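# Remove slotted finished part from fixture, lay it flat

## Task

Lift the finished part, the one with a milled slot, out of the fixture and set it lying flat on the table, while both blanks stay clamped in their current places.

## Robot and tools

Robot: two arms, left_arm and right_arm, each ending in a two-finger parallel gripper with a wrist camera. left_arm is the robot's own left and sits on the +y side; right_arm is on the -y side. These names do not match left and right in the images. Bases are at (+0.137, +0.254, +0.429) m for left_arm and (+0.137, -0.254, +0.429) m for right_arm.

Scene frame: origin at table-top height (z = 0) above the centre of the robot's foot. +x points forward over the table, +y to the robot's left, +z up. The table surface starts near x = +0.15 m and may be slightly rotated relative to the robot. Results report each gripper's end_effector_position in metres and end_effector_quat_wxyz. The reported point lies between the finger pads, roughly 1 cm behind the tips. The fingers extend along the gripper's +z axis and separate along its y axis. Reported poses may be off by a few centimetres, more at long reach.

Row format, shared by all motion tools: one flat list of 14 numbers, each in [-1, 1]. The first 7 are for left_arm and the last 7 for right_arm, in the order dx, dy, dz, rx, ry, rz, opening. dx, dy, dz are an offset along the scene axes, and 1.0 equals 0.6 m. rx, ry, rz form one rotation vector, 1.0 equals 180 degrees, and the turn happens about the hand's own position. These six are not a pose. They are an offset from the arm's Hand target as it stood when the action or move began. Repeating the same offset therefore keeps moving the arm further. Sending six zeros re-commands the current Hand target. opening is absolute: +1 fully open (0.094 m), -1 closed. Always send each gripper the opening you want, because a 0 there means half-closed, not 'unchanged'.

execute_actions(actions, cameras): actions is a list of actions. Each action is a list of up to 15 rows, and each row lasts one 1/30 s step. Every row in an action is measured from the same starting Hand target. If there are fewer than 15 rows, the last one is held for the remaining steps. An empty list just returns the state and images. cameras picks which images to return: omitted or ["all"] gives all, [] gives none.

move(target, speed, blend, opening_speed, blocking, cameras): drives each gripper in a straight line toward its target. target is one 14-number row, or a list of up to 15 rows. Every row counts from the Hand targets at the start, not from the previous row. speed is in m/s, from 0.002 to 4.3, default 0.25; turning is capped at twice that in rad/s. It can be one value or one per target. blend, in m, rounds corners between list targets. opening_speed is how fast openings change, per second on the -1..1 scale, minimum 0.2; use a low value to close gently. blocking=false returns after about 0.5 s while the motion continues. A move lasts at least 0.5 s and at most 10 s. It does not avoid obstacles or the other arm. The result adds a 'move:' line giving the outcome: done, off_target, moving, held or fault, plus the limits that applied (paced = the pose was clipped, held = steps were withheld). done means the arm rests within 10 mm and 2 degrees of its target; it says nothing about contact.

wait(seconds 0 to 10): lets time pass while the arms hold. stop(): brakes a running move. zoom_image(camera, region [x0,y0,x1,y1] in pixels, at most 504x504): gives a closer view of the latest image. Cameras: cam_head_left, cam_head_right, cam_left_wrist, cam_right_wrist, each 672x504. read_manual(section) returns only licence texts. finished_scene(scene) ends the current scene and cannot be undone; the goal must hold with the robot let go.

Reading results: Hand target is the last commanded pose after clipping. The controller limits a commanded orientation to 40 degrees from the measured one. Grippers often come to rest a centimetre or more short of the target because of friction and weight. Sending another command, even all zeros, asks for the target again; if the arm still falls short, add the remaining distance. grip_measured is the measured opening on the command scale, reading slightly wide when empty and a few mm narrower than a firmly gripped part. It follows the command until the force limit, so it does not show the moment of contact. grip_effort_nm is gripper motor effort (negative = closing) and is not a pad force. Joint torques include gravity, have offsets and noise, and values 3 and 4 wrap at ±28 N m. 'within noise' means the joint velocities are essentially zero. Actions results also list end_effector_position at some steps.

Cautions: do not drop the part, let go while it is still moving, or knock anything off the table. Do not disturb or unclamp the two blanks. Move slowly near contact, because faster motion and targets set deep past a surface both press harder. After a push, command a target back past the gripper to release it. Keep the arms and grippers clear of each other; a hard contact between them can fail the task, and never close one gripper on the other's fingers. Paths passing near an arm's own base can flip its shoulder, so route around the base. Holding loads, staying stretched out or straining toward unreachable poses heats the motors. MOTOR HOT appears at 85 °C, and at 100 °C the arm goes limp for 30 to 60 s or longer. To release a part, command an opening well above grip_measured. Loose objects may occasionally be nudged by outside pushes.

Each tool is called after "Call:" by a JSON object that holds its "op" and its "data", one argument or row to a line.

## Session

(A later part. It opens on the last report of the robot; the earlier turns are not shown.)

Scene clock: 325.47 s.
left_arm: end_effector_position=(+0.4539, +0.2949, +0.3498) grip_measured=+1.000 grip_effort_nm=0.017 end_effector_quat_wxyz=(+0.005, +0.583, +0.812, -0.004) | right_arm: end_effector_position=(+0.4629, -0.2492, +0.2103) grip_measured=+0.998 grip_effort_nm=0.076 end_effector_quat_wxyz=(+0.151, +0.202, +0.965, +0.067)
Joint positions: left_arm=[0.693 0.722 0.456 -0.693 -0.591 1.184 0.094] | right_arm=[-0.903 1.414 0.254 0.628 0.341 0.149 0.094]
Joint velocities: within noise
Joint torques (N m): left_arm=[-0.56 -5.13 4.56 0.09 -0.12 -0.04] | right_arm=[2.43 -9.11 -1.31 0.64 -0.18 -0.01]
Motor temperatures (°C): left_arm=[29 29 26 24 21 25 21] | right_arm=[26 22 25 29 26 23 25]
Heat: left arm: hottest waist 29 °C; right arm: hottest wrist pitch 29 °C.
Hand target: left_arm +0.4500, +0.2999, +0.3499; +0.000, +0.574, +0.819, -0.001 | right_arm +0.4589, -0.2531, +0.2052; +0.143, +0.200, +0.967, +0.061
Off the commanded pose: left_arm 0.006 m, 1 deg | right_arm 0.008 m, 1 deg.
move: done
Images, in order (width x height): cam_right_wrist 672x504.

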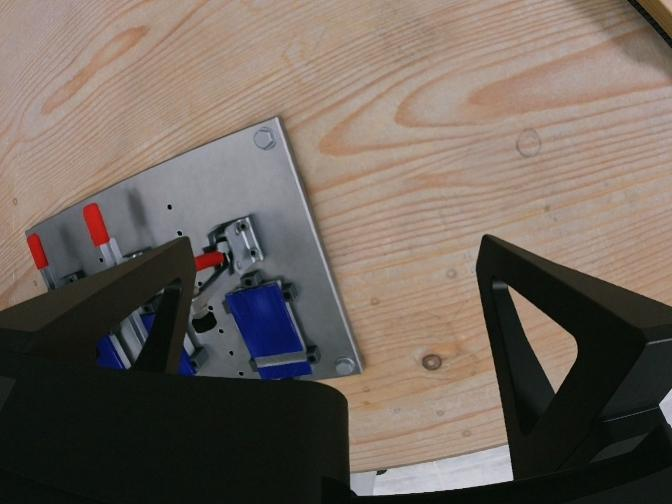

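Call:
{"op": "move", "data": {
  "target": [
    [0, 0, 0, 0, 0, 0, 1, 0.0683, -0.245, 0.1, 0, 0, 0, 1],
    [-0.1433, -0.6833, -0.2, -0.107, -0.1393, 0.3526, 1, 0.0683, -0.245, 0.1, 0, 0, 0, 1]
  ],
  "speed": 0.25
}}

Scene clock: 331.03 s.
left_arm: end_effector_position=(+0.3695, -0.1035, +0.2294) grip_measured=+1.000 grip_effort_nm=0.002 end_effector_quat_wxyz=(+0.255, +0.047, +0.966, -0.006) | right_arm: end_effector_position=(+0.4935, -0.3905, +0.2637) grip_measured=+0.998 grip_effort_nm=0.076 end_effector_quat_wxyz=(+0.139, +0.199, +0.968, +0.067)
Joint positions: left_arm=[-0.052 2.382 0.761 0.765 -1.149 -0.269 0.094] | right_arm=[-1.327 0.892 0.387 -0.019 -0.025 -0.067 0.094]
Joint velocities: within noise
Joint torques (N m): left_arm=[-13.51 -7.47 1.52 1.26 -0.37 -0.07] | right_arm=[0.09 -10.58 4.3 0.55 -0.24 -0.02]
Motor temperatures (°C): left_arm=[29 29 26 24 21 25 21] | right_arm=[26 22 25 28 26 23 25]
Heat: left arm: hottest waist 29 °C; right arm: hottest wrist pitch 28 °C.
Hand target: left_arm +0.3641, -0.1101, +0.2299; +0.259, +0.042, +0.965, -0.012 | right_arm +0.4999, -0.4001, +0.2652; +0.143, +0.200, +0.967, +0.061
Off the commanded pose: left_arm 0.009 m, 1 deg | right_arm 0.012 m, 1 deg.
move: off_target (right_arm)

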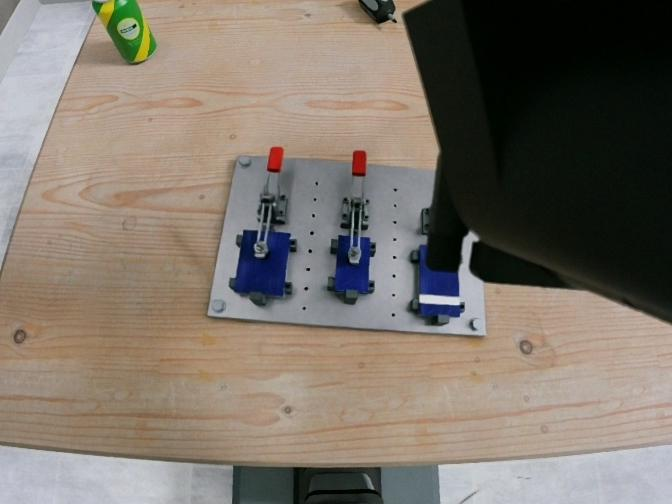

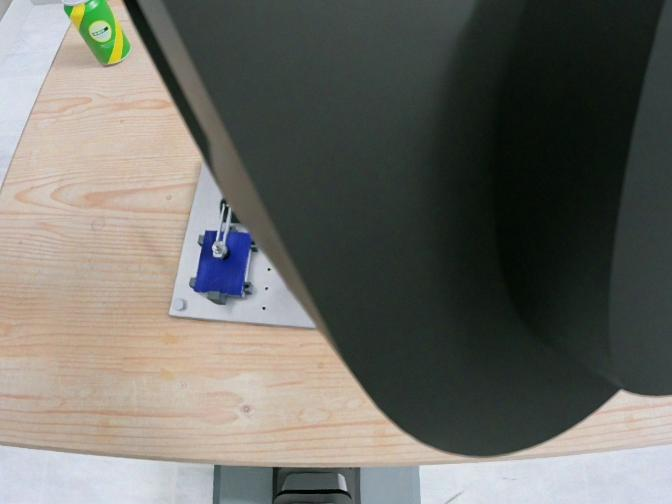

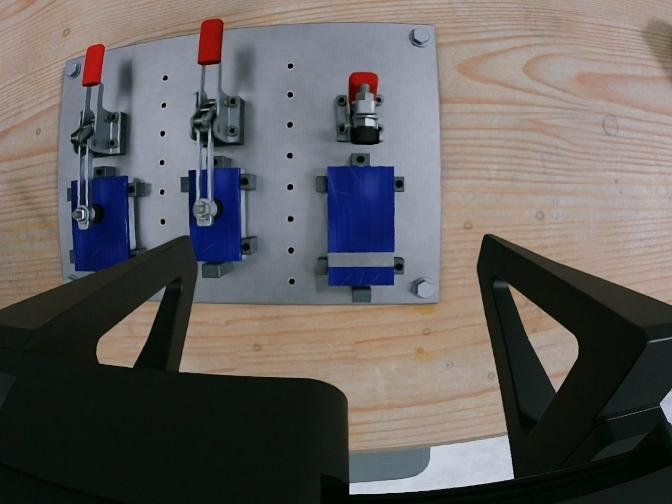

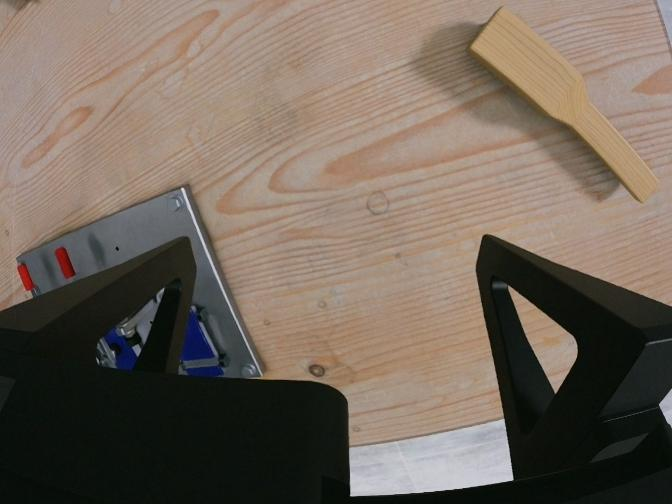

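Call:
{"op": "zoom_image", "data": {
  "camera": "cam_left_wrist",
  "region": [290, 130, 450, 320]
}}

Scaled by 2.653 from the camera's 672x504 image, which has a finer 960x720 frame.

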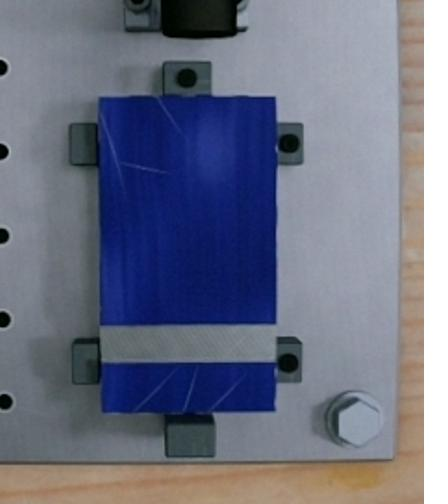

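Call:
{"op": "move", "data": {
  "target": [0.0045, -0.0285, -0.1823, 0, 0, 0, 0.489, 0, 0, 0, 0, 0, 0, 1],
  "speed": 0.15,
  "cameras": ["cam_head_left", "cam_left_wrist"]
}}

Call:
{"op": "zoom_image", "data": {
  "camera": "cam_left_wrist",
  "region": [230, 110, 450, 370]
}}

Scene clock: 343.30 s.
left_arm: end_effector_position=(+0.3715, -0.1323, +0.1318) grip_measured=+0.491 grip_effort_nm=-0.095 end_effector_quat_wxyz=(+0.264, +0.037, +0.964, -0.020) | right_arm: end_effector_position=(+0.4935, -0.3905, +0.2637) grip_measured=+0.998 grip_effort_nm=0.076 end_effector_quat_wxyz=(+0.139, +0.199, +0.968, +0.067)
Joint positions: left_arm=[0.111 2.657 0.942 1.109 -1.009 -0.023 0.07] | right_arm=[-1.327 0.892 0.387 -0.019 -0.025 -0.067 0.094]
Joint velocities: within noise
Joint torques (N m): left_arm=[-11.81 -7.47 -0.53 1.63 0.02 0.26] | right_arm=[0.09 -10.58 4.3 0.57 -0.24 -0.02]
Motor temperatures (°C): left_arm=[29 29 25 24 21 25 21] | right_arm=[26 22 25 28 26 23 25]
Heat: left arm: hottest waist 29 °C; right arm: hottest wrist pitch 28 °C.
Hand target: left_arm +0.3666, -0.1272, +0.1206; +0.259, +0.043, +0.965, -0.012 | right_arm +0.4999, -0.4001, +0.2652; +0.143, +0.200, +0.967, +0.061
Off the commanded pose: left_arm 0.013 m, 1 deg | right_arm 0.012 m, 1 deg.
move: off_target (left_arm, right_arm)
Images, in order (width x height): cam_head_left 672x504, cam_left_wrist 672x504.

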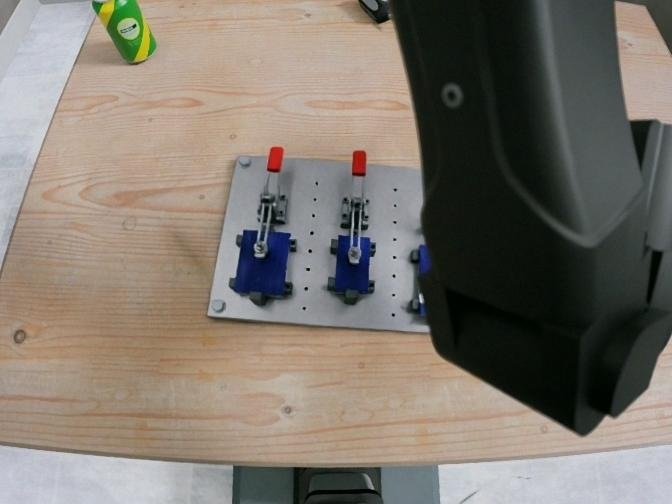

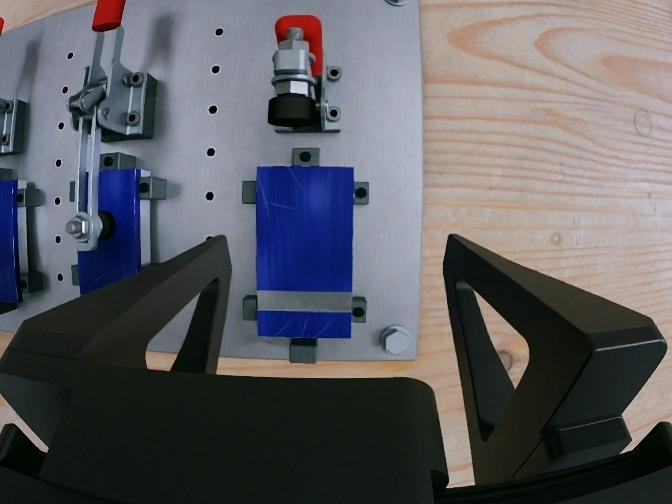

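Scaled by 1.938 from the camera's 672x504 image, which has a finer 960x720 frame.

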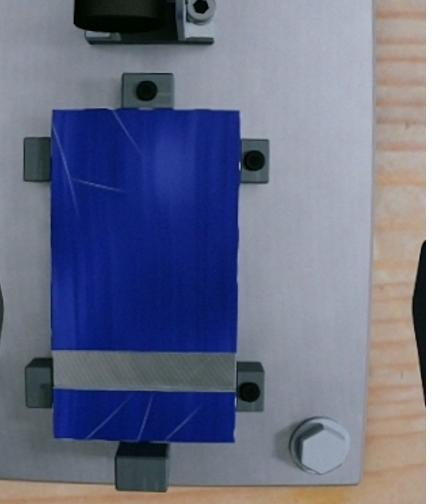

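Call:
{"op": "move", "data": {
  "target": [-0.0017, 0.0222, -0.1043, 0, 0, 0, 0.489, 0, 0, 0, 0, 0, 0, 1],
  "speed": 0.1,
  "cameras": ["cam_left_wrist"]
}}

Call:
{"op": "zoom_image", "data": {
  "camera": "cam_left_wrist",
  "region": [210, 110, 470, 370]
}}

Scene clock: 365.17 s.
left_arm: end_effector_position=(+0.3713, -0.1198, +0.0683) grip_measured=+0.491 grip_effort_nm=-0.095 end_effector_quat_wxyz=(+0.263, +0.038, +0.964, -0.019) | right_arm: end_effector_position=(+0.4935, -0.3905, +0.2637) grip_measured=+0.998 grip_effort_nm=0.076 end_effector_quat_wxyz=(+0.139, +0.199, +0.968, +0.067)
Joint positions: left_arm=[0.244 2.782 1.024 1.25 -0.896 0.099 0.07] | right_arm=[-1.327 0.892 0.387 -0.019 -0.025 -0.067 0.094]
Joint velocities: within noise
Joint torques (N m): left_arm=[-11.52 -6.65 -1.59 1.48 0.11 0.28] | right_arm=[0.09 -10.52 4.3 0.57 -0.24 -0.02]
Motor temperatures (°C): left_arm=[30 29 25 24 21 25 21] | right_arm=[26 22 25 28 26 23 25]
Heat: left arm: hottest waist 30 °C; right arm: hottest wrist pitch 28 °C.
Hand target: left_arm +0.3657, -0.1139, +0.0580; +0.259, +0.042, +0.965, -0.012 | right_arm +0.4999, -0.4001, +0.2652; +0.143, +0.200, +0.967, +0.061
Off the commanded pose: left_arm 0.013 m, 1 deg | right_arm 0.012 m, 1 deg.
move: off_target (left_arm, right_arm)
Images, in order (width x height): cam_left_wrist 672x504.

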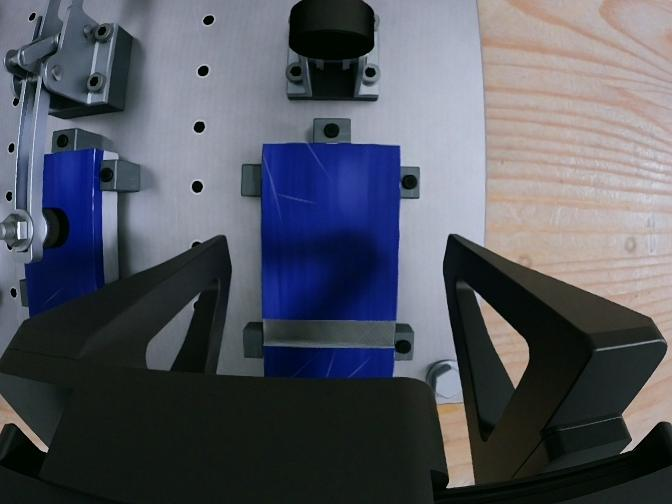

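Scaled by 1.938 from the camera's 672x504 image, which has a finer 960x720 frame.

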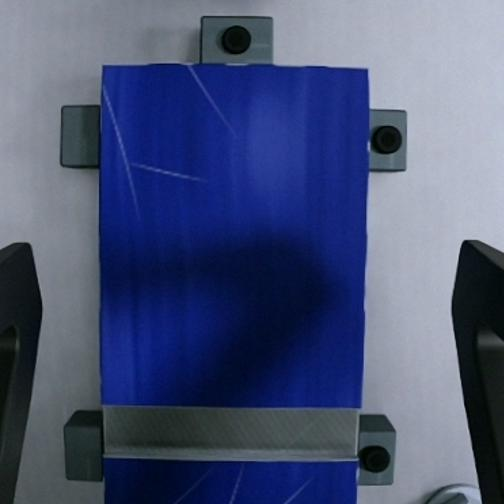

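Call:
{"op": "move", "data": {
  "target": [0, 0.0037, -0.0367, 0, 0, 0, 0.489, 0, 0, 0, 0, 0, 0, 1],
  "speed": 0.06,
  "cameras": ["cam_left_wrist"]
}}

Call:
{"op": "zoom_image", "data": {
  "camera": "cam_left_wrist",
  "region": [210, 110, 470, 370]
}}

Scene clock: 376.10 s.
left_arm: end_effector_position=(+0.3714, -0.1184, +0.0465) grip_measured=+0.491 grip_effort_nm=-0.085 end_effector_quat_wxyz=(+0.263, +0.039, +0.964, -0.020) | right_arm: end_effector_position=(+0.4935, -0.3905, +0.2637) grip_measured=+0.998 grip_effort_nm=0.066 end_effector_quat_wxyz=(+0.139, +0.199, +0.968, +0.067)
Joint positions: left_arm=[0.286 2.823 1.064 1.275 -0.858 0.132 0.07] | right_arm=[-1.327 0.892 0.387 -0.019 -0.025 -0.067 0.094]
Joint velocities: within noise
Joint torques (N m): left_arm=[-11.22 -6.71 -1.83 1.52 0.13 0.23] | right_arm=[0.09 -10.52 4.3 0.57 -0.24 -0.02]
Motor temperatures (°C): left_arm=[30 29 25 24 21 25 21] | right_arm=[26 22 25 28 26 23 24]
Heat: left arm: hottest waist 30 °C; right arm: hottest wrist pitch 28 °C.
Hand target: left_arm +0.3655, -0.1116, +0.0359; +0.259, +0.043, +0.965, -0.012 | right_arm +0.4999, -0.4001, +0.2652; +0.143, +0.200, +0.967, +0.061
Off the commanded pose: left_arm 0.014 m, 1 deg | right_arm 0.012 m, 1 deg.
move: off_target (left_arm, right_arm)
Images, in order (width x height): cam_left_wrist 672x504.

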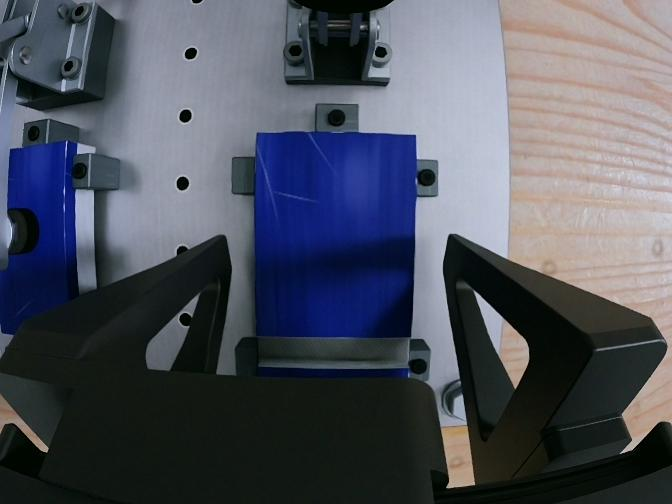

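Scaled by 1.938 from the camera's 672x504 image, which has a finer 960x720 frame.

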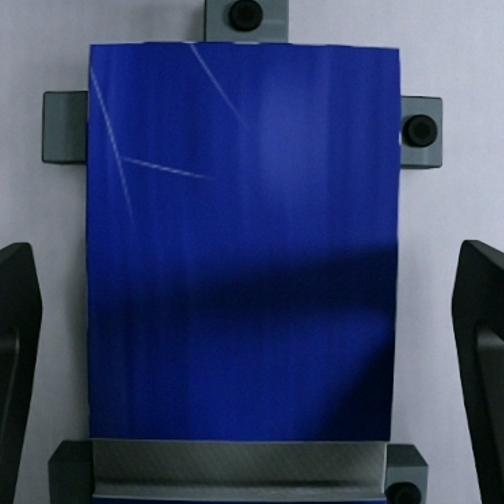

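Call:
{"op": "move", "data": {
  "target": [0, 0.0, -0.0158, 0, 0, 0, 0.489, 0, 0, 0, 0, 0, 0, 1],
  "speed": 0.05,
  "cameras": ["cam_left_wrist"]
}}

Call:
{"op": "zoom_image", "data": {
  "camera": "cam_left_wrist",
  "region": [210, 110, 470, 370]
}}

Scene clock: 379.93 s.
left_arm: end_effector_position=(+0.3718, -0.1192, +0.0379) grip_measured=+0.491 grip_effort_nm=-0.090 end_effector_quat_wxyz=(+0.264, +0.039, +0.964, -0.020) | right_arm: end_effector_position=(+0.4935, -0.3905, +0.2637) grip_measured=+0.998 grip_effort_nm=0.076 end_effector_quat_wxyz=(+0.139, +0.199, +0.968, +0.067)
Joint positions: left_arm=[0.301 2.84 1.084 1.281 -0.843 0.143 0.07] | right_arm=[-1.327 0.892 0.387 -0.019 -0.025 -0.067 0.094]
Joint velocities: within noise
Joint torques (N m): left_arm=[-11.22 -6.36 -1.89 1.59 0.13 0.21] | right_arm=[0.09 -10.58 4.3 0.55 -0.24 -0.02]
Motor temperatures (°C): left_arm=[30 29 25 24 21 25 21] | right_arm=[26 22 25 28 26 23 24]
Heat: left arm: hottest waist 30 °C; right arm: hottest wrist pitch 28 °C.
Hand target: left_arm +0.3656, -0.1117, +0.0265; +0.259, +0.043, +0.965, -0.012 | right_arm +0.4999, -0.4001, +0.2652; +0.143, +0.200, +0.967, +0.061
Off the commanded pose: left_arm 0.015 m, 1 deg | right_arm 0.012 m, 1 deg.
move: off_target (left_arm, right_arm)
Images, in order (width x height): cam_left_wrist 672x504.

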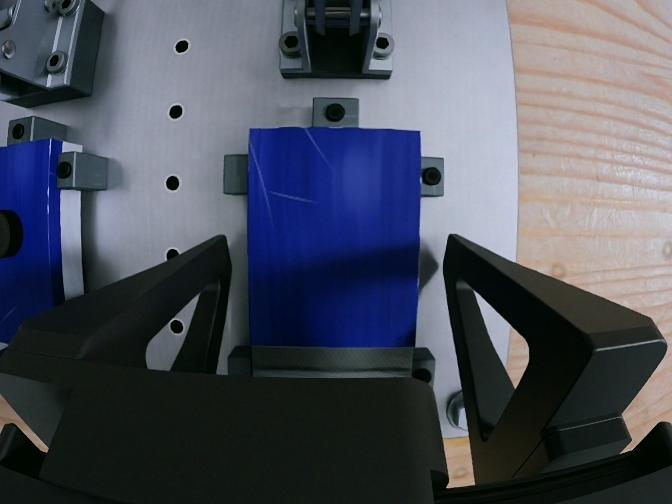

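Scaled by 1.938 from the camera's 672x504 image, which has a finer 960x720 frame.

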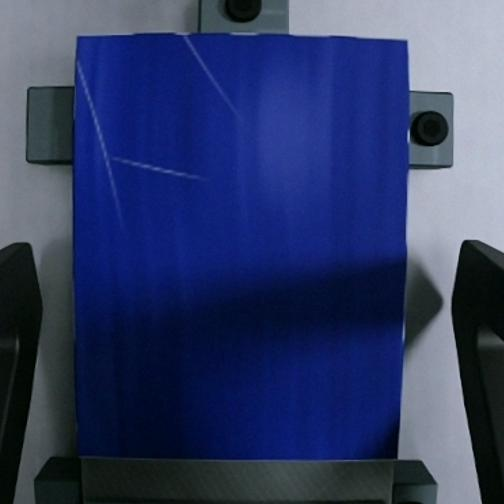

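Call:
{"op": "move", "data": {
  "target": [0, 0.001, -0.005, 0, 0, 0, 0.489, 0, 0, 0, 0, 0, 0, 1],
  "speed": 0.05,
  "cameras": ["cam_left_wrist"]
}}

Scene clock: 382.73 s.
left_arm: end_effector_position=(+0.3718, -0.1189, +0.0362) grip_measured=+0.491 grip_effort_nm=-0.095 end_effector_quat_wxyz=(+0.264, +0.040, +0.963, -0.021) | right_arm: end_effector_position=(+0.4935, -0.3905, +0.2637) grip_measured=+0.998 grip_effort_nm=0.076 end_effector_quat_wxyz=(+0.139, +0.199, +0.968, +0.067)
Joint positions: left_arm=[0.305 2.844 1.086 1.285 -0.838 0.149 0.07] | right_arm=[-1.327 0.892 0.387 -0.019 -0.025 -0.067 0.094]
Joint velocities: within noise
Joint torques (N m): left_arm=[-11.05 -6.36 -1.66 1.51 0.16 0.24] | right_arm=[0.15 -10.52 4.3 0.55 -0.24 -0.02]
Motor temperatures (°C): left_arm=[30 29 25 24 21 25 21] | right_arm=[26 22 25 28 26 23 24]
Heat: left arm: hottest waist 30 °C; right arm: hottest wrist pitch 28 °C.
Hand target: left_arm +0.3657, -0.1111, +0.0235; +0.259, +0.043, +0.965, -0.012 | right_arm +0.4999, -0.4001, +0.2652; +0.143, +0.200, +0.967, +0.061
Off the commanded pose: left_arm 0.016 m, 1 deg | right_arm 0.012 m, 1 deg.
move: off_target (left_arm, right_arm)
Images, in order (width x height): cam_left_wrist 672x504.

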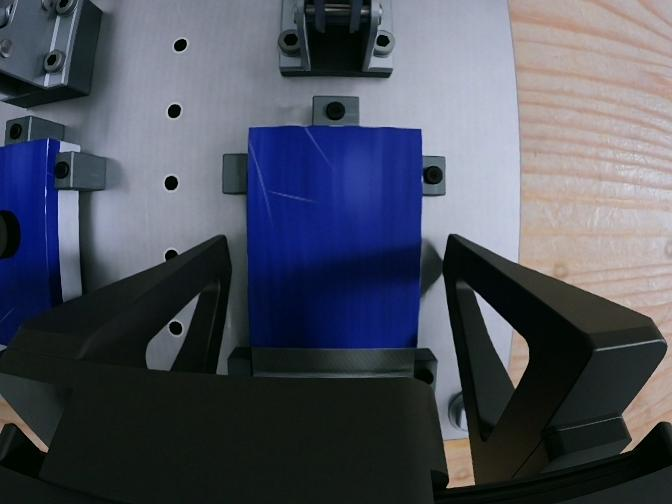

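Call:
{"op": "move", "data": {
  "target": [0, 0, 0, 0, 0, 0, 0.1, 0, 0, 0, 0, 0, 0, 1],
  "speed": 0.05,
  "opening_speed": 0.3,
  "cameras": ["cam_left_wrist"]
}}

Call:
{"op": "move", "data": {
  "target": [0, 0, 0, 0, 0, 0, 0.0, 0, 0, 0, 0, 0, 0, 1],
  "speed": 0.05,
  "opening_speed": 0.2,
  "cameras": ["cam_left_wrist"]
}}

Scene clock: 386.53 s.
left_arm: end_effector_position=(+0.3719, -0.1184, +0.0360) grip_measured=+0.103 grip_effort_nm=-0.105 end_effector_quat_wxyz=(+0.265, +0.040, +0.963, -0.020) | right_arm: end_effector_position=(+0.4935, -0.3905, +0.2637) grip_measured=+0.998 grip_effort_nm=0.076 end_effector_quat_wxyz=(+0.139, +0.199, +0.968, +0.067)
Joint positions: left_arm=[0.306 2.844 1.086 1.287 -0.838 0.151 0.052] | right_arm=[-1.327 0.892 0.387 -0.019 -0.025 -0.067 0.094]
Joint velocities: within noise
Joint torques (N m): left_arm=[-11.22 -6.36 -1.72 1.48 0.16 0.24] | right_arm=[0.09 -10.52 4.3 0.55 -0.24 -0.02]
Motor temperatures (°C): left_arm=[30 29 25 24 21 25 21] | right_arm=[25 22 25 28 26 23 24]
Heat: left arm: hottest waist 30 °C; right arm: hottest wrist pitch 28 °C.
Hand target: left_arm +0.3656, -0.1110, +0.0234; +0.259, +0.043, +0.965, -0.012 | right_arm +0.4999, -0.4001, +0.2652; +0.143, +0.200, +0.967, +0.061
Off the commanded pose: left_arm 0.016 m, 1 deg | right_arm 0.012 m, 1 deg.
move: off_target (left_arm, right_arm)
Images, in order (width x height): cam_left_wrist 672x504.

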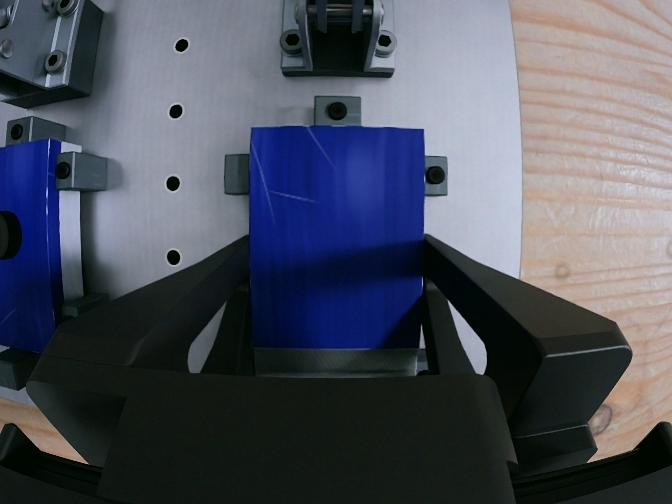

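Scene clock: 387.23 s.
left_arm: end_effector_position=(+0.3720, -0.1183, +0.0360) grip_measured=+0.063 grip_effort_nm=-1.009 end_effector_quat_wxyz=(+0.265, +0.042, +0.963, -0.020) | right_arm: end_effector_position=(+0.4935, -0.3905, +0.2637) grip_measured=+0.998 grip_effort_nm=0.076 end_effector_quat_wxyz=(+0.139, +0.199, +0.968, +0.067)
Joint positions: left_arm=[0.306 2.844 1.086 1.288 -0.839 0.154 0.05] | right_arm=[-1.327 0.892 0.387 -0.019 -0.025 -0.067 0.094]
Joint velocities: within noise
Joint torques (N m): left_arm=[-10.99 -6.53 -1.77 1.42 0.18 0.18] | right_arm=[0.09 -10.58 4.31 0.55 -0.24 -0.02]
Motor temperatures (°C): left_arm=[30 29 25 24 21 25 21] | right_arm=[25 22 25 28 26 23 24]
Heat: left arm: hottest waist 30 °C; right arm: hottest wrist pitch 28 °C.
Hand target: left_arm +0.3656, -0.1110, +0.0234; +0.259, +0.043, +0.965, -0.012 | right_arm +0.4999, -0.4001, +0.2652; +0.143, +0.200, +0.967, +0.061
Off the commanded pose: left_arm 0.016 m, 1 deg | right_arm 0.012 m, 1 deg.
move: off_target (left_arm, right_arm)
Images, in order (width x height): cam_left_wrist 672x504.

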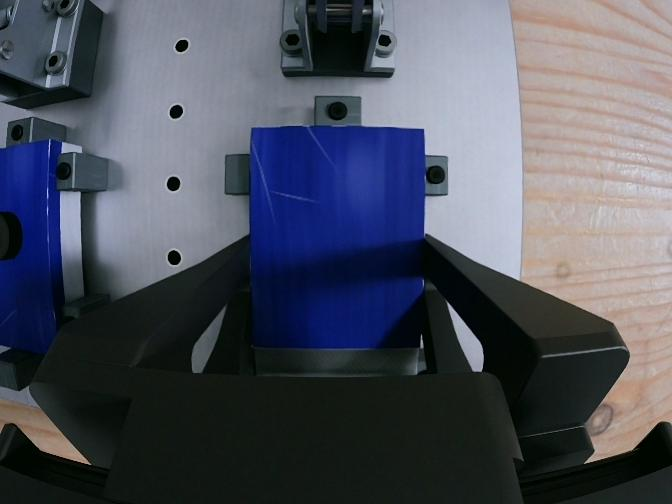

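Call:
{"op": "move", "data": {
  "target": [0.003, -0.005, 0.045, 0, 0, 0, 0.0, 0, 0, 0, 0, 0, 0, 1],
  "speed": 0.05,
  "cameras": ["cam_left_wrist"]
}}

Scene clock: 393.07 s.
left_arm: end_effector_position=(+0.3711, -0.1165, +0.0396) grip_measured=+0.063 grip_effort_nm=-1.018 end_effector_quat_wxyz=(+0.261, +0.043, +0.964, -0.010) | right_arm: end_effector_position=(+0.4935, -0.3905, +0.2637) grip_measured=+0.998 grip_effort_nm=0.076 end_effector_quat_wxyz=(+0.139, +0.199, +0.968, +0.067)
Joint positions: left_arm=[0.296 2.835 1.08 1.272 -0.867 0.149 0.05] | right_arm=[-1.327 0.892 0.387 -0.019 -0.025 -0.067 0.094]
Joint velocities: within noise
Joint torques (N m): left_arm=[-14.33 -9.52 -5.15 0.95 -0.53 -0.05] | right_arm=[0.09 -10.52 4.3 0.55 -0.24 -0.02]
Motor temperatures (°C): left_arm=[30 29 25 24 21 25 21] | right_arm=[25 22 25 28 26 23 24]
Heat: left arm: hottest waist 30 °C; right arm: hottest wrist pitch 28 °C.
Hand target: left_arm +0.3674, -0.1141, +0.0505; +0.259, +0.043, +0.965, -0.012 | right_arm +0.4999, -0.4001, +0.2652; +0.143, +0.200, +0.967, +0.061
Off the commanded pose: left_arm 0.012 m, 0 deg | right_arm 0.012 m, 1 deg.
move: off_target (left_arm, right_arm)
Images, in order (width x height): cam_left_wrist 672x504.

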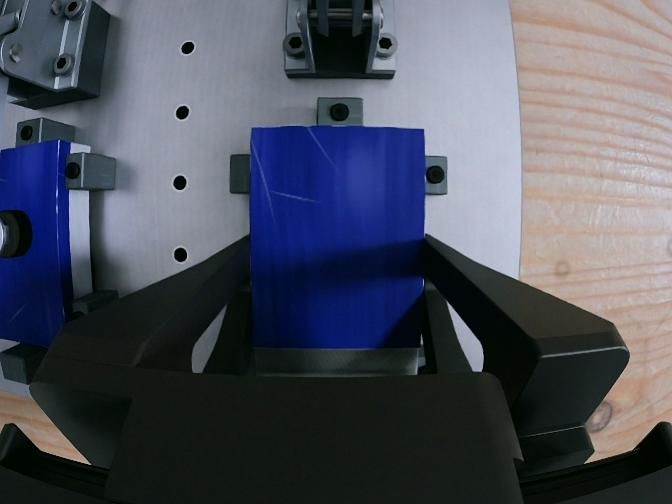

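Call:
{"op": "move", "data": {
  "target": [
    [0, 0, 0.05, 0, 0, 0, 0.0, 0, 0, 0, 0, 0, 0, 1],
    [0, 0, 0.25, 0, 0, 0, 0.0, 0, 0, 0, 0, 0, 0, 1]
  ],
  "speed": [0.05, 0.15],
  "cameras": ["cam_left_wrist", "cam_head_left", "cam_head_right"]
}}

Scene clock: 397.23 s.
left_arm: end_effector_position=(+0.3622, -0.1104, +0.1886) grip_measured=+0.063 grip_effort_nm=-1.023 end_effector_quat_wxyz=(+0.253, +0.051, +0.966, -0.003) | right_arm: end_effector_position=(+0.4935, -0.3905, +0.2637) grip_measured=+0.998 grip_effort_nm=0.076 end_effector_quat_wxyz=(+0.139, +0.199, +0.968, +0.067)
Joint positions: left_arm=[0.01 2.504 0.815 0.915 -1.108 -0.166 0.05] | right_arm=[-1.327 0.892 0.387 -0.019 -0.025 -0.067 0.094]
Joint velocities: within noise
Joint torques (N m): left_arm=[-14.1 -10.93 -0.8 0.76 -0.35 -0.06] | right_arm=[0.15 -10.58 4.29 0.55 -0.24 -0.02]
Motor temperatures (°C): left_arm=[30 29 25 24 21 25 22] | right_arm=[25 22 25 28 26 23 24]
Heat: left arm: hottest waist 30 °C; right arm: hottest wrist pitch 28 °C.
Hand target: left_arm +0.3674, -0.1141, +0.2005; +0.259, +0.042, +0.965, -0.012 | right_arm +0.4999, -0.4001, +0.2652; +0.143, +0.200, +0.967, +0.061
Off the commanded pose: left_arm 0.014 m, 2 deg | right_arm 0.012 m, 1 deg.
move: off_target (left_arm, right_arm)
Images, in order (width x height): cam_head_left 672x504, cam_head_right 672x504, cam_left_wrist 672x504.

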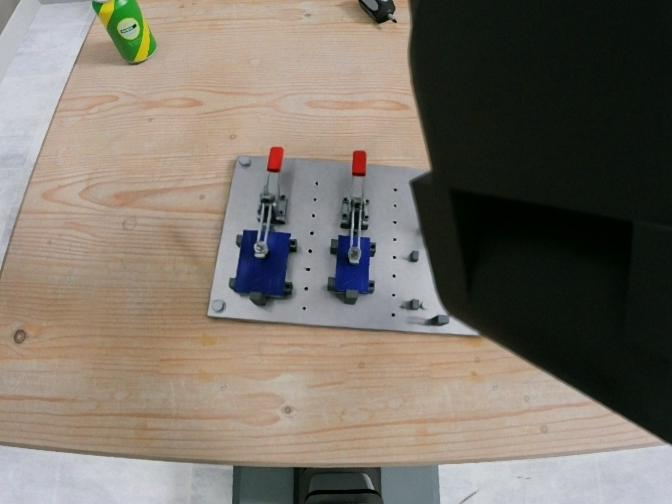

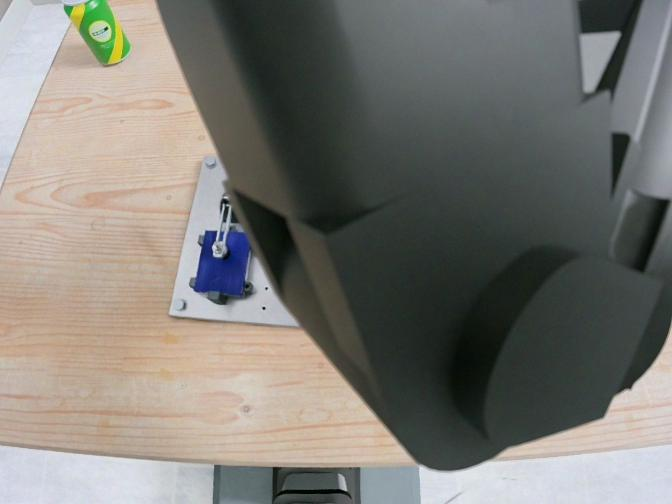

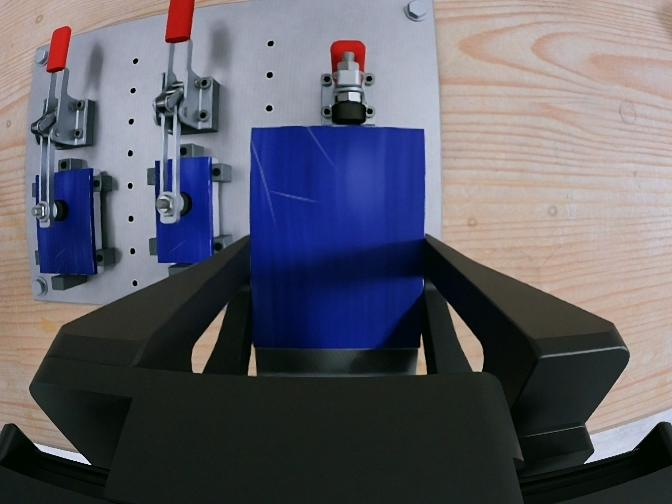

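Call:
{"op": "move", "data": {
  "target": [
    [0.1377, 0.6568, 0.0, 0, 0, 0, 0.0, 0, 0, 0, 0, 0, 0, 1],
    [0.1377, 0.6568, -0.08, 0.0145, 0.166, 0, 0.0, 0, 0, 0, 0, 0, 0, 1]
  ],
  "speed": [0.2, 0.12],
  "cameras": ["cam_left_wrist", "cam_head_left", "cam_head_right"]
}}

Scene clock: 426.63 s.
left_arm: end_effector_position=(+0.4436, +0.2838, +0.1497) grip_measured=+0.063 grip_effort_nm=-1.023 end_effector_quat_wxyz=(-0.005, +0.047, +0.999, +0.001) | right_arm: end_effector_position=(+0.4935, -0.3905, +0.2637) grip_measured=+0.998 grip_effort_nm=0.071 end_effector_quat_wxyz=(+0.139, +0.199, +0.968, +0.067)
Joint positions: left_arm=[1.034 1.511 0.451 0.23 -0.391 0.328 0.05] | right_arm=[-1.327 0.892 0.387 -0.019 -0.025 -0.067 0.094]
Joint velocities: within noise
Joint torques (N m): left_arm=[-5.13 -9.05 -1.47 0.2 -0.22 -0.02] | right_arm=[0.09 -10.52 4.3 0.55 -0.24 -0.02]
Motor temperatures (°C): left_arm=[30 29 25 24 21 25 22] | right_arm=[25 22 25 28 25 23 24]
Heat: left arm: hottest waist 30 °C; right arm: hottest wrist pitch 28 °C.
Hand target: left_arm +0.4499, +0.2799, +0.1525; +0.000, +0.044, +0.999, -0.001 | right_arm +0.4999, -0.4001, +0.2652; +0.143, +0.200, +0.967, +0.061
Off the commanded pose: left_arm 0.008 m, 1 deg | right_arm 0.012 m, 1 deg.
move: off_target (right_arm)
Images, in order (width x height): cam_head_left 672x504, cam_head_right 672x504, cam_left_wrist 672x504.

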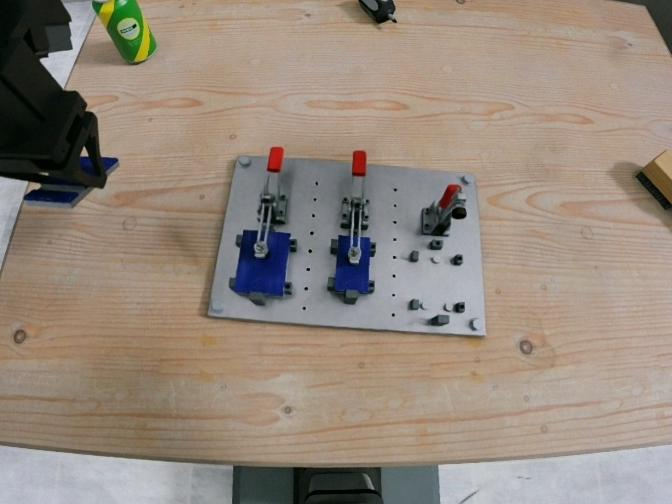

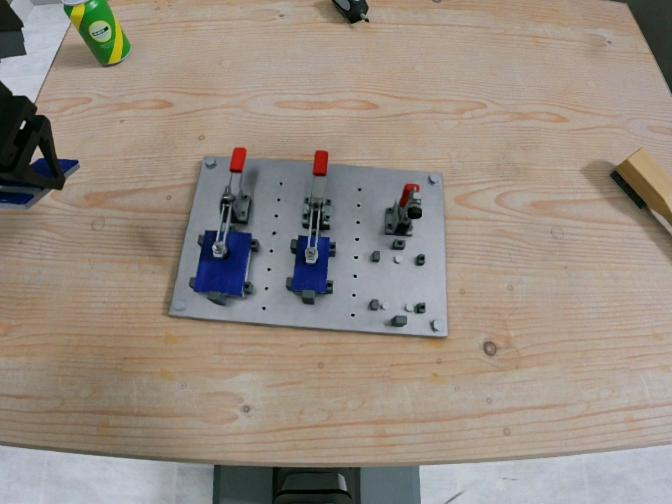

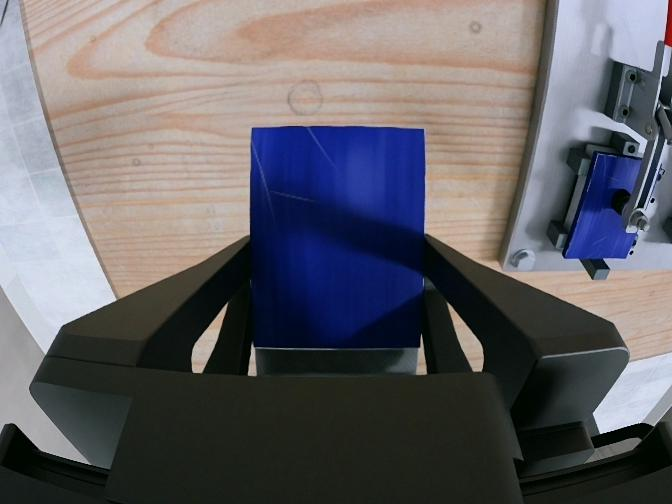

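Call:
{"op": "move", "data": {
  "target": [0.0, -0.035, -0.15, 0.0, 0.0, 0, 0.0, 0, 0, 0, 0, 0, 0, 1],
  "speed": 0.1,
  "cameras": ["cam_left_wrist", "cam_head_left", "cam_head_right"]
}}

Call:
{"op": "zoom_image", "data": {
  "camera": "cam_head_left",
  "region": [0, 100, 240, 300]
}}

Scene clock: 431.90 s.
left_arm: end_effector_position=(+0.4549, +0.2564, +0.0686) grip_measured=+0.063 grip_effort_nm=-1.023 end_effector_quat_wxyz=(+0.005, +0.040, +0.999, -0.002) | right_arm: end_effector_position=(+0.4935, -0.3905, +0.2637) grip_measured=+0.998 grip_effort_nm=0.081 end_effector_quat_wxyz=(+0.139, +0.199, +0.968, +0.067)
Joint positions: left_arm=[1.049 1.838 0.599 0.433 -0.368 0.333 0.05] | right_arm=[-1.327 0.892 0.387 -0.019 -0.025 -0.067 0.094]
Joint velocities: within noise
Joint torques (N m): left_arm=[-3.9 -8.35 -3.07 0.8 0.08 0.26] | right_arm=[0.09 -10.58 4.3 0.55 -0.24 -0.02]
Motor temperatures (°C): left_arm=[30 29 25 24 21 25 22] | right_arm=[25 22 25 28 25 23 24]
Heat: left arm: hottest waist 30 °C; right arm: hottest wrist pitch 28 °C.
Hand target: left_arm +0.4500, +0.2591, +0.0625; +0.000, +0.044, +0.999, -0.001 | right_arm +0.4999, -0.4001, +0.2652; +0.143, +0.200, +0.967, +0.061
Off the commanded pose: left_arm 0.008 m, 1 deg | right_arm 0.012 m, 1 deg.
move: off_target (right_arm)
Images, in order (width x height): cam_head_left 672x504, cam_head_right 672x504, cam_left_wrist 672x504.

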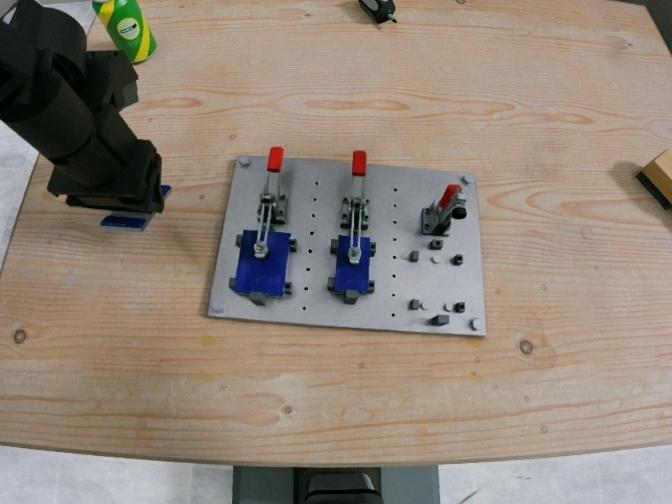

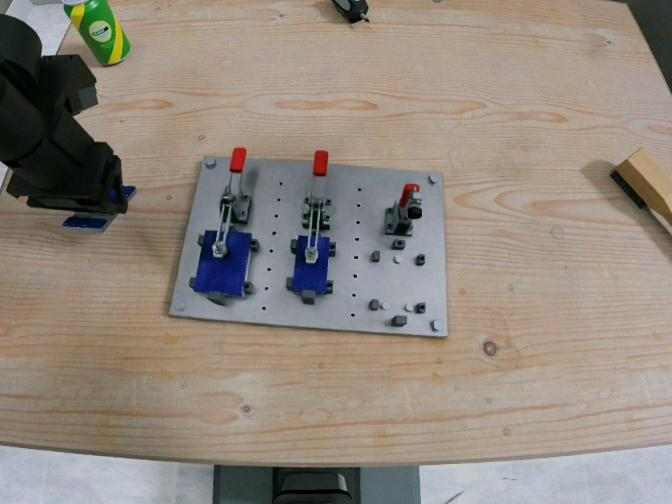

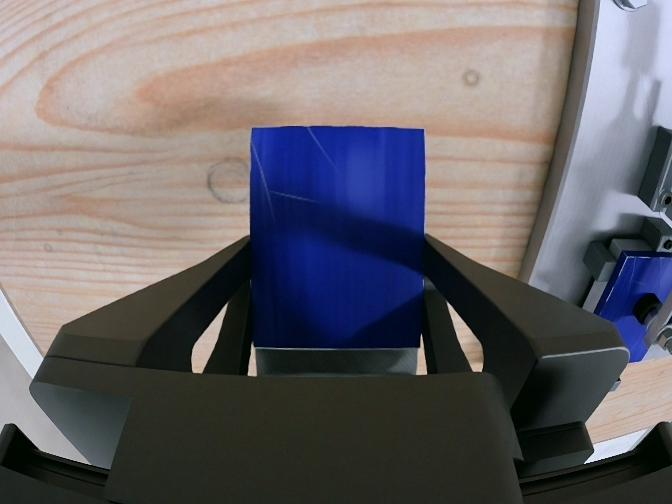

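Scaled by 2.100 from the camera's 672x504 image, which has a finer 960x720 frame.

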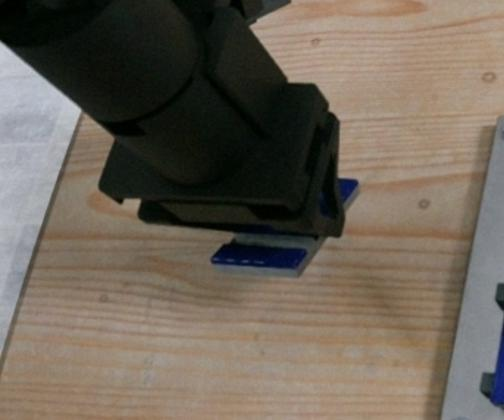

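Call:
{"op": "move", "data": {
  "target": [0.0, 0, -0.038, 0.0, 0.0, 0, 0.0, 0, 0, 0, 0, 0, 0, 1],
  "speed": 0.05,
  "cameras": ["cam_left_wrist", "cam_head_left"]
}}

Call:
{"op": "zoom_image", "data": {
  "camera": "cam_head_left",
  "region": [60, 140, 220, 280]
}}

Scene clock: 434.60 s.
left_arm: end_effector_position=(+0.4559, +0.2565, +0.0463) grip_measured=+0.063 grip_effort_nm=-1.023 end_effector_quat_wxyz=(+0.006, +0.040, +0.999, -0.002) | right_arm: end_effector_position=(+0.4935, -0.3905, +0.2637) grip_measured=+0.998 grip_effort_nm=0.071 end_effector_quat_wxyz=(+0.139, +0.199, +0.968, +0.067)
Joint positions: left_arm=[1.07 1.906 0.643 0.463 -0.353 0.349 0.05] | right_arm=[-1.327 0.892 0.387 -0.019 -0.025 -0.067 0.094]
Joint velocities: within noise
Joint torques (N m): left_arm=[-4.01 -8.29 -3.36 0.77 0.08 0.24] | right_arm=[0.09 -10.52 4.3 0.55 -0.24 -0.02]
Motor temperatures (°C): left_arm=[30 29 25 24 21 25 22] | right_arm=[25 22 25 28 25 23 24]
Heat: left arm: hottest waist 30 °C; right arm: hottest wrist pitch 28 °C.
Hand target: left_arm +0.4502, +0.2590, +0.0397; +0.000, +0.044, +0.999, -0.001 | right_arm +0.4999, -0.4001, +0.2652; +0.143, +0.200, +0.967, +0.061
Off the commanded pose: left_arm 0.009 m, 1 deg | right_arm 0.012 m, 1 deg.
move: off_target (right_arm)
Images, in order (width x height): cam_head_left 672x504, cam_left_wrist 672x504.

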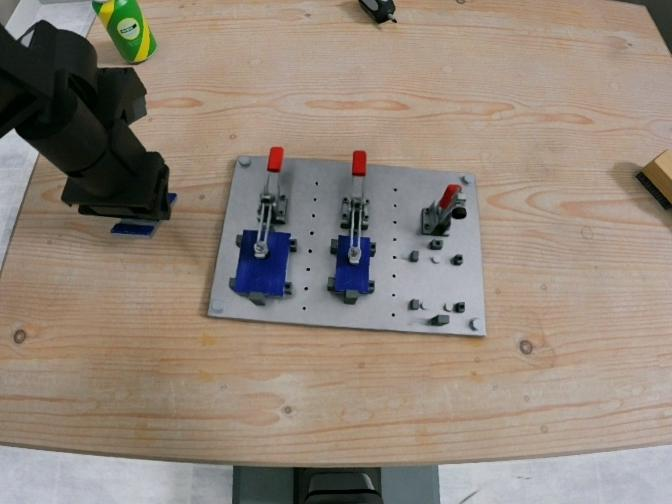

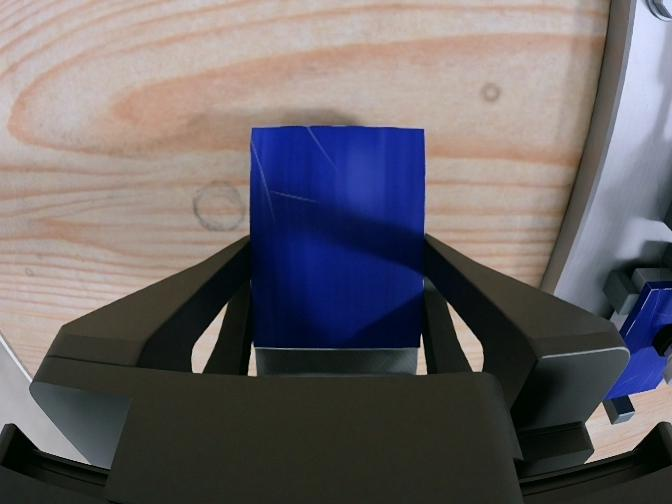

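Scaled by 3.150 from the camera's 672x504 image, which has a finer 960x720 frame.

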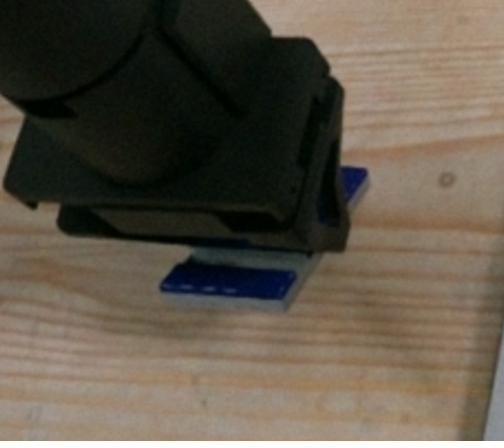

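Call:
{"op": "move", "data": {
  "target": [0.0, 0, -0.01, 0.0, 0.0, 0, 0.03, 0, 0, 0, 0, 0, 0, 1],
  "speed": 0.03,
  "opening_speed": 0.2,
  "cameras": ["cam_left_wrist"]
}}

Call:
{"op": "zoom_image", "data": {
  "camera": "cam_left_wrist",
  "region": [210, 90, 470, 370]
}}

Scene clock: 437.70 s.
left_arm: end_effector_position=(+0.4567, +0.2564, +0.0408) grip_measured=+0.063 grip_effort_nm=-1.018 end_effector_quat_wxyz=(+0.006, +0.040, +0.999, -0.002) | right_arm: end_effector_position=(+0.4935, -0.3905, +0.2637) grip_measured=+0.998 grip_effort_nm=0.071 end_effector_quat_wxyz=(+0.139, +0.199, +0.968, +0.067)
Joint positions: left_arm=[1.075 1.922 0.655 0.47 -0.35 0.353 0.05] | right_arm=[-1.327 0.892 0.387 -0.019 -0.025 -0.067 0.094]
Joint velocities: within noise
Joint torques (N m): left_arm=[-4.25 -8.12 -3.4 0.91 0.09 0.25] | right_arm=[0.09 -10.58 4.3 0.57 -0.24 -0.02]
Motor temperatures (°C): left_arm=[30 29 25 24 21 25 22] | right_arm=[25 22 25 28 25 23 24]
Heat: left arm: hottest waist 30 °C; right arm: hottest wrist pitch 28 °C.
Hand target: left_arm +0.4502, +0.2589, +0.0337; +0.000, +0.044, +0.999, -0.001 | right_arm +0.4999, -0.4001, +0.2652; +0.143, +0.200, +0.967, +0.061
Off the commanded pose: left_arm 0.010 m, 1 deg | right_arm 0.012 m, 1 deg.
move: off_target (right_arm)
Images, in order (width x height): cam_left_wrist 672x504.

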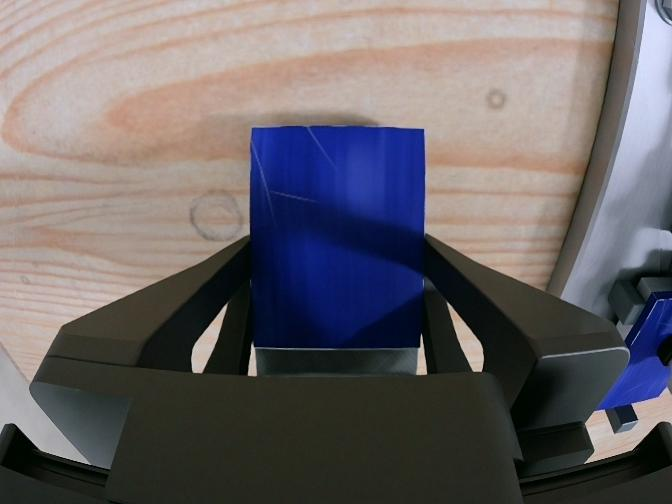

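Scaled by 1.800 from the camera's 672x504 image, which has a finer 960x720 frame.

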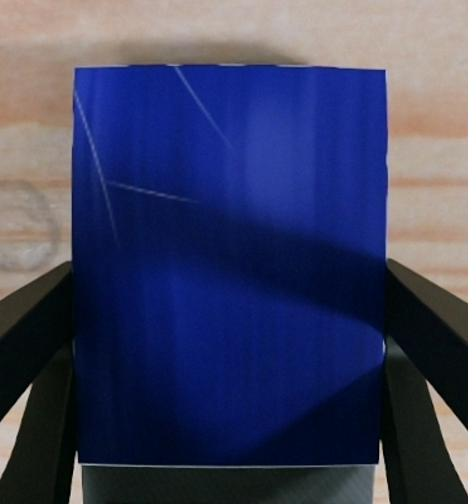

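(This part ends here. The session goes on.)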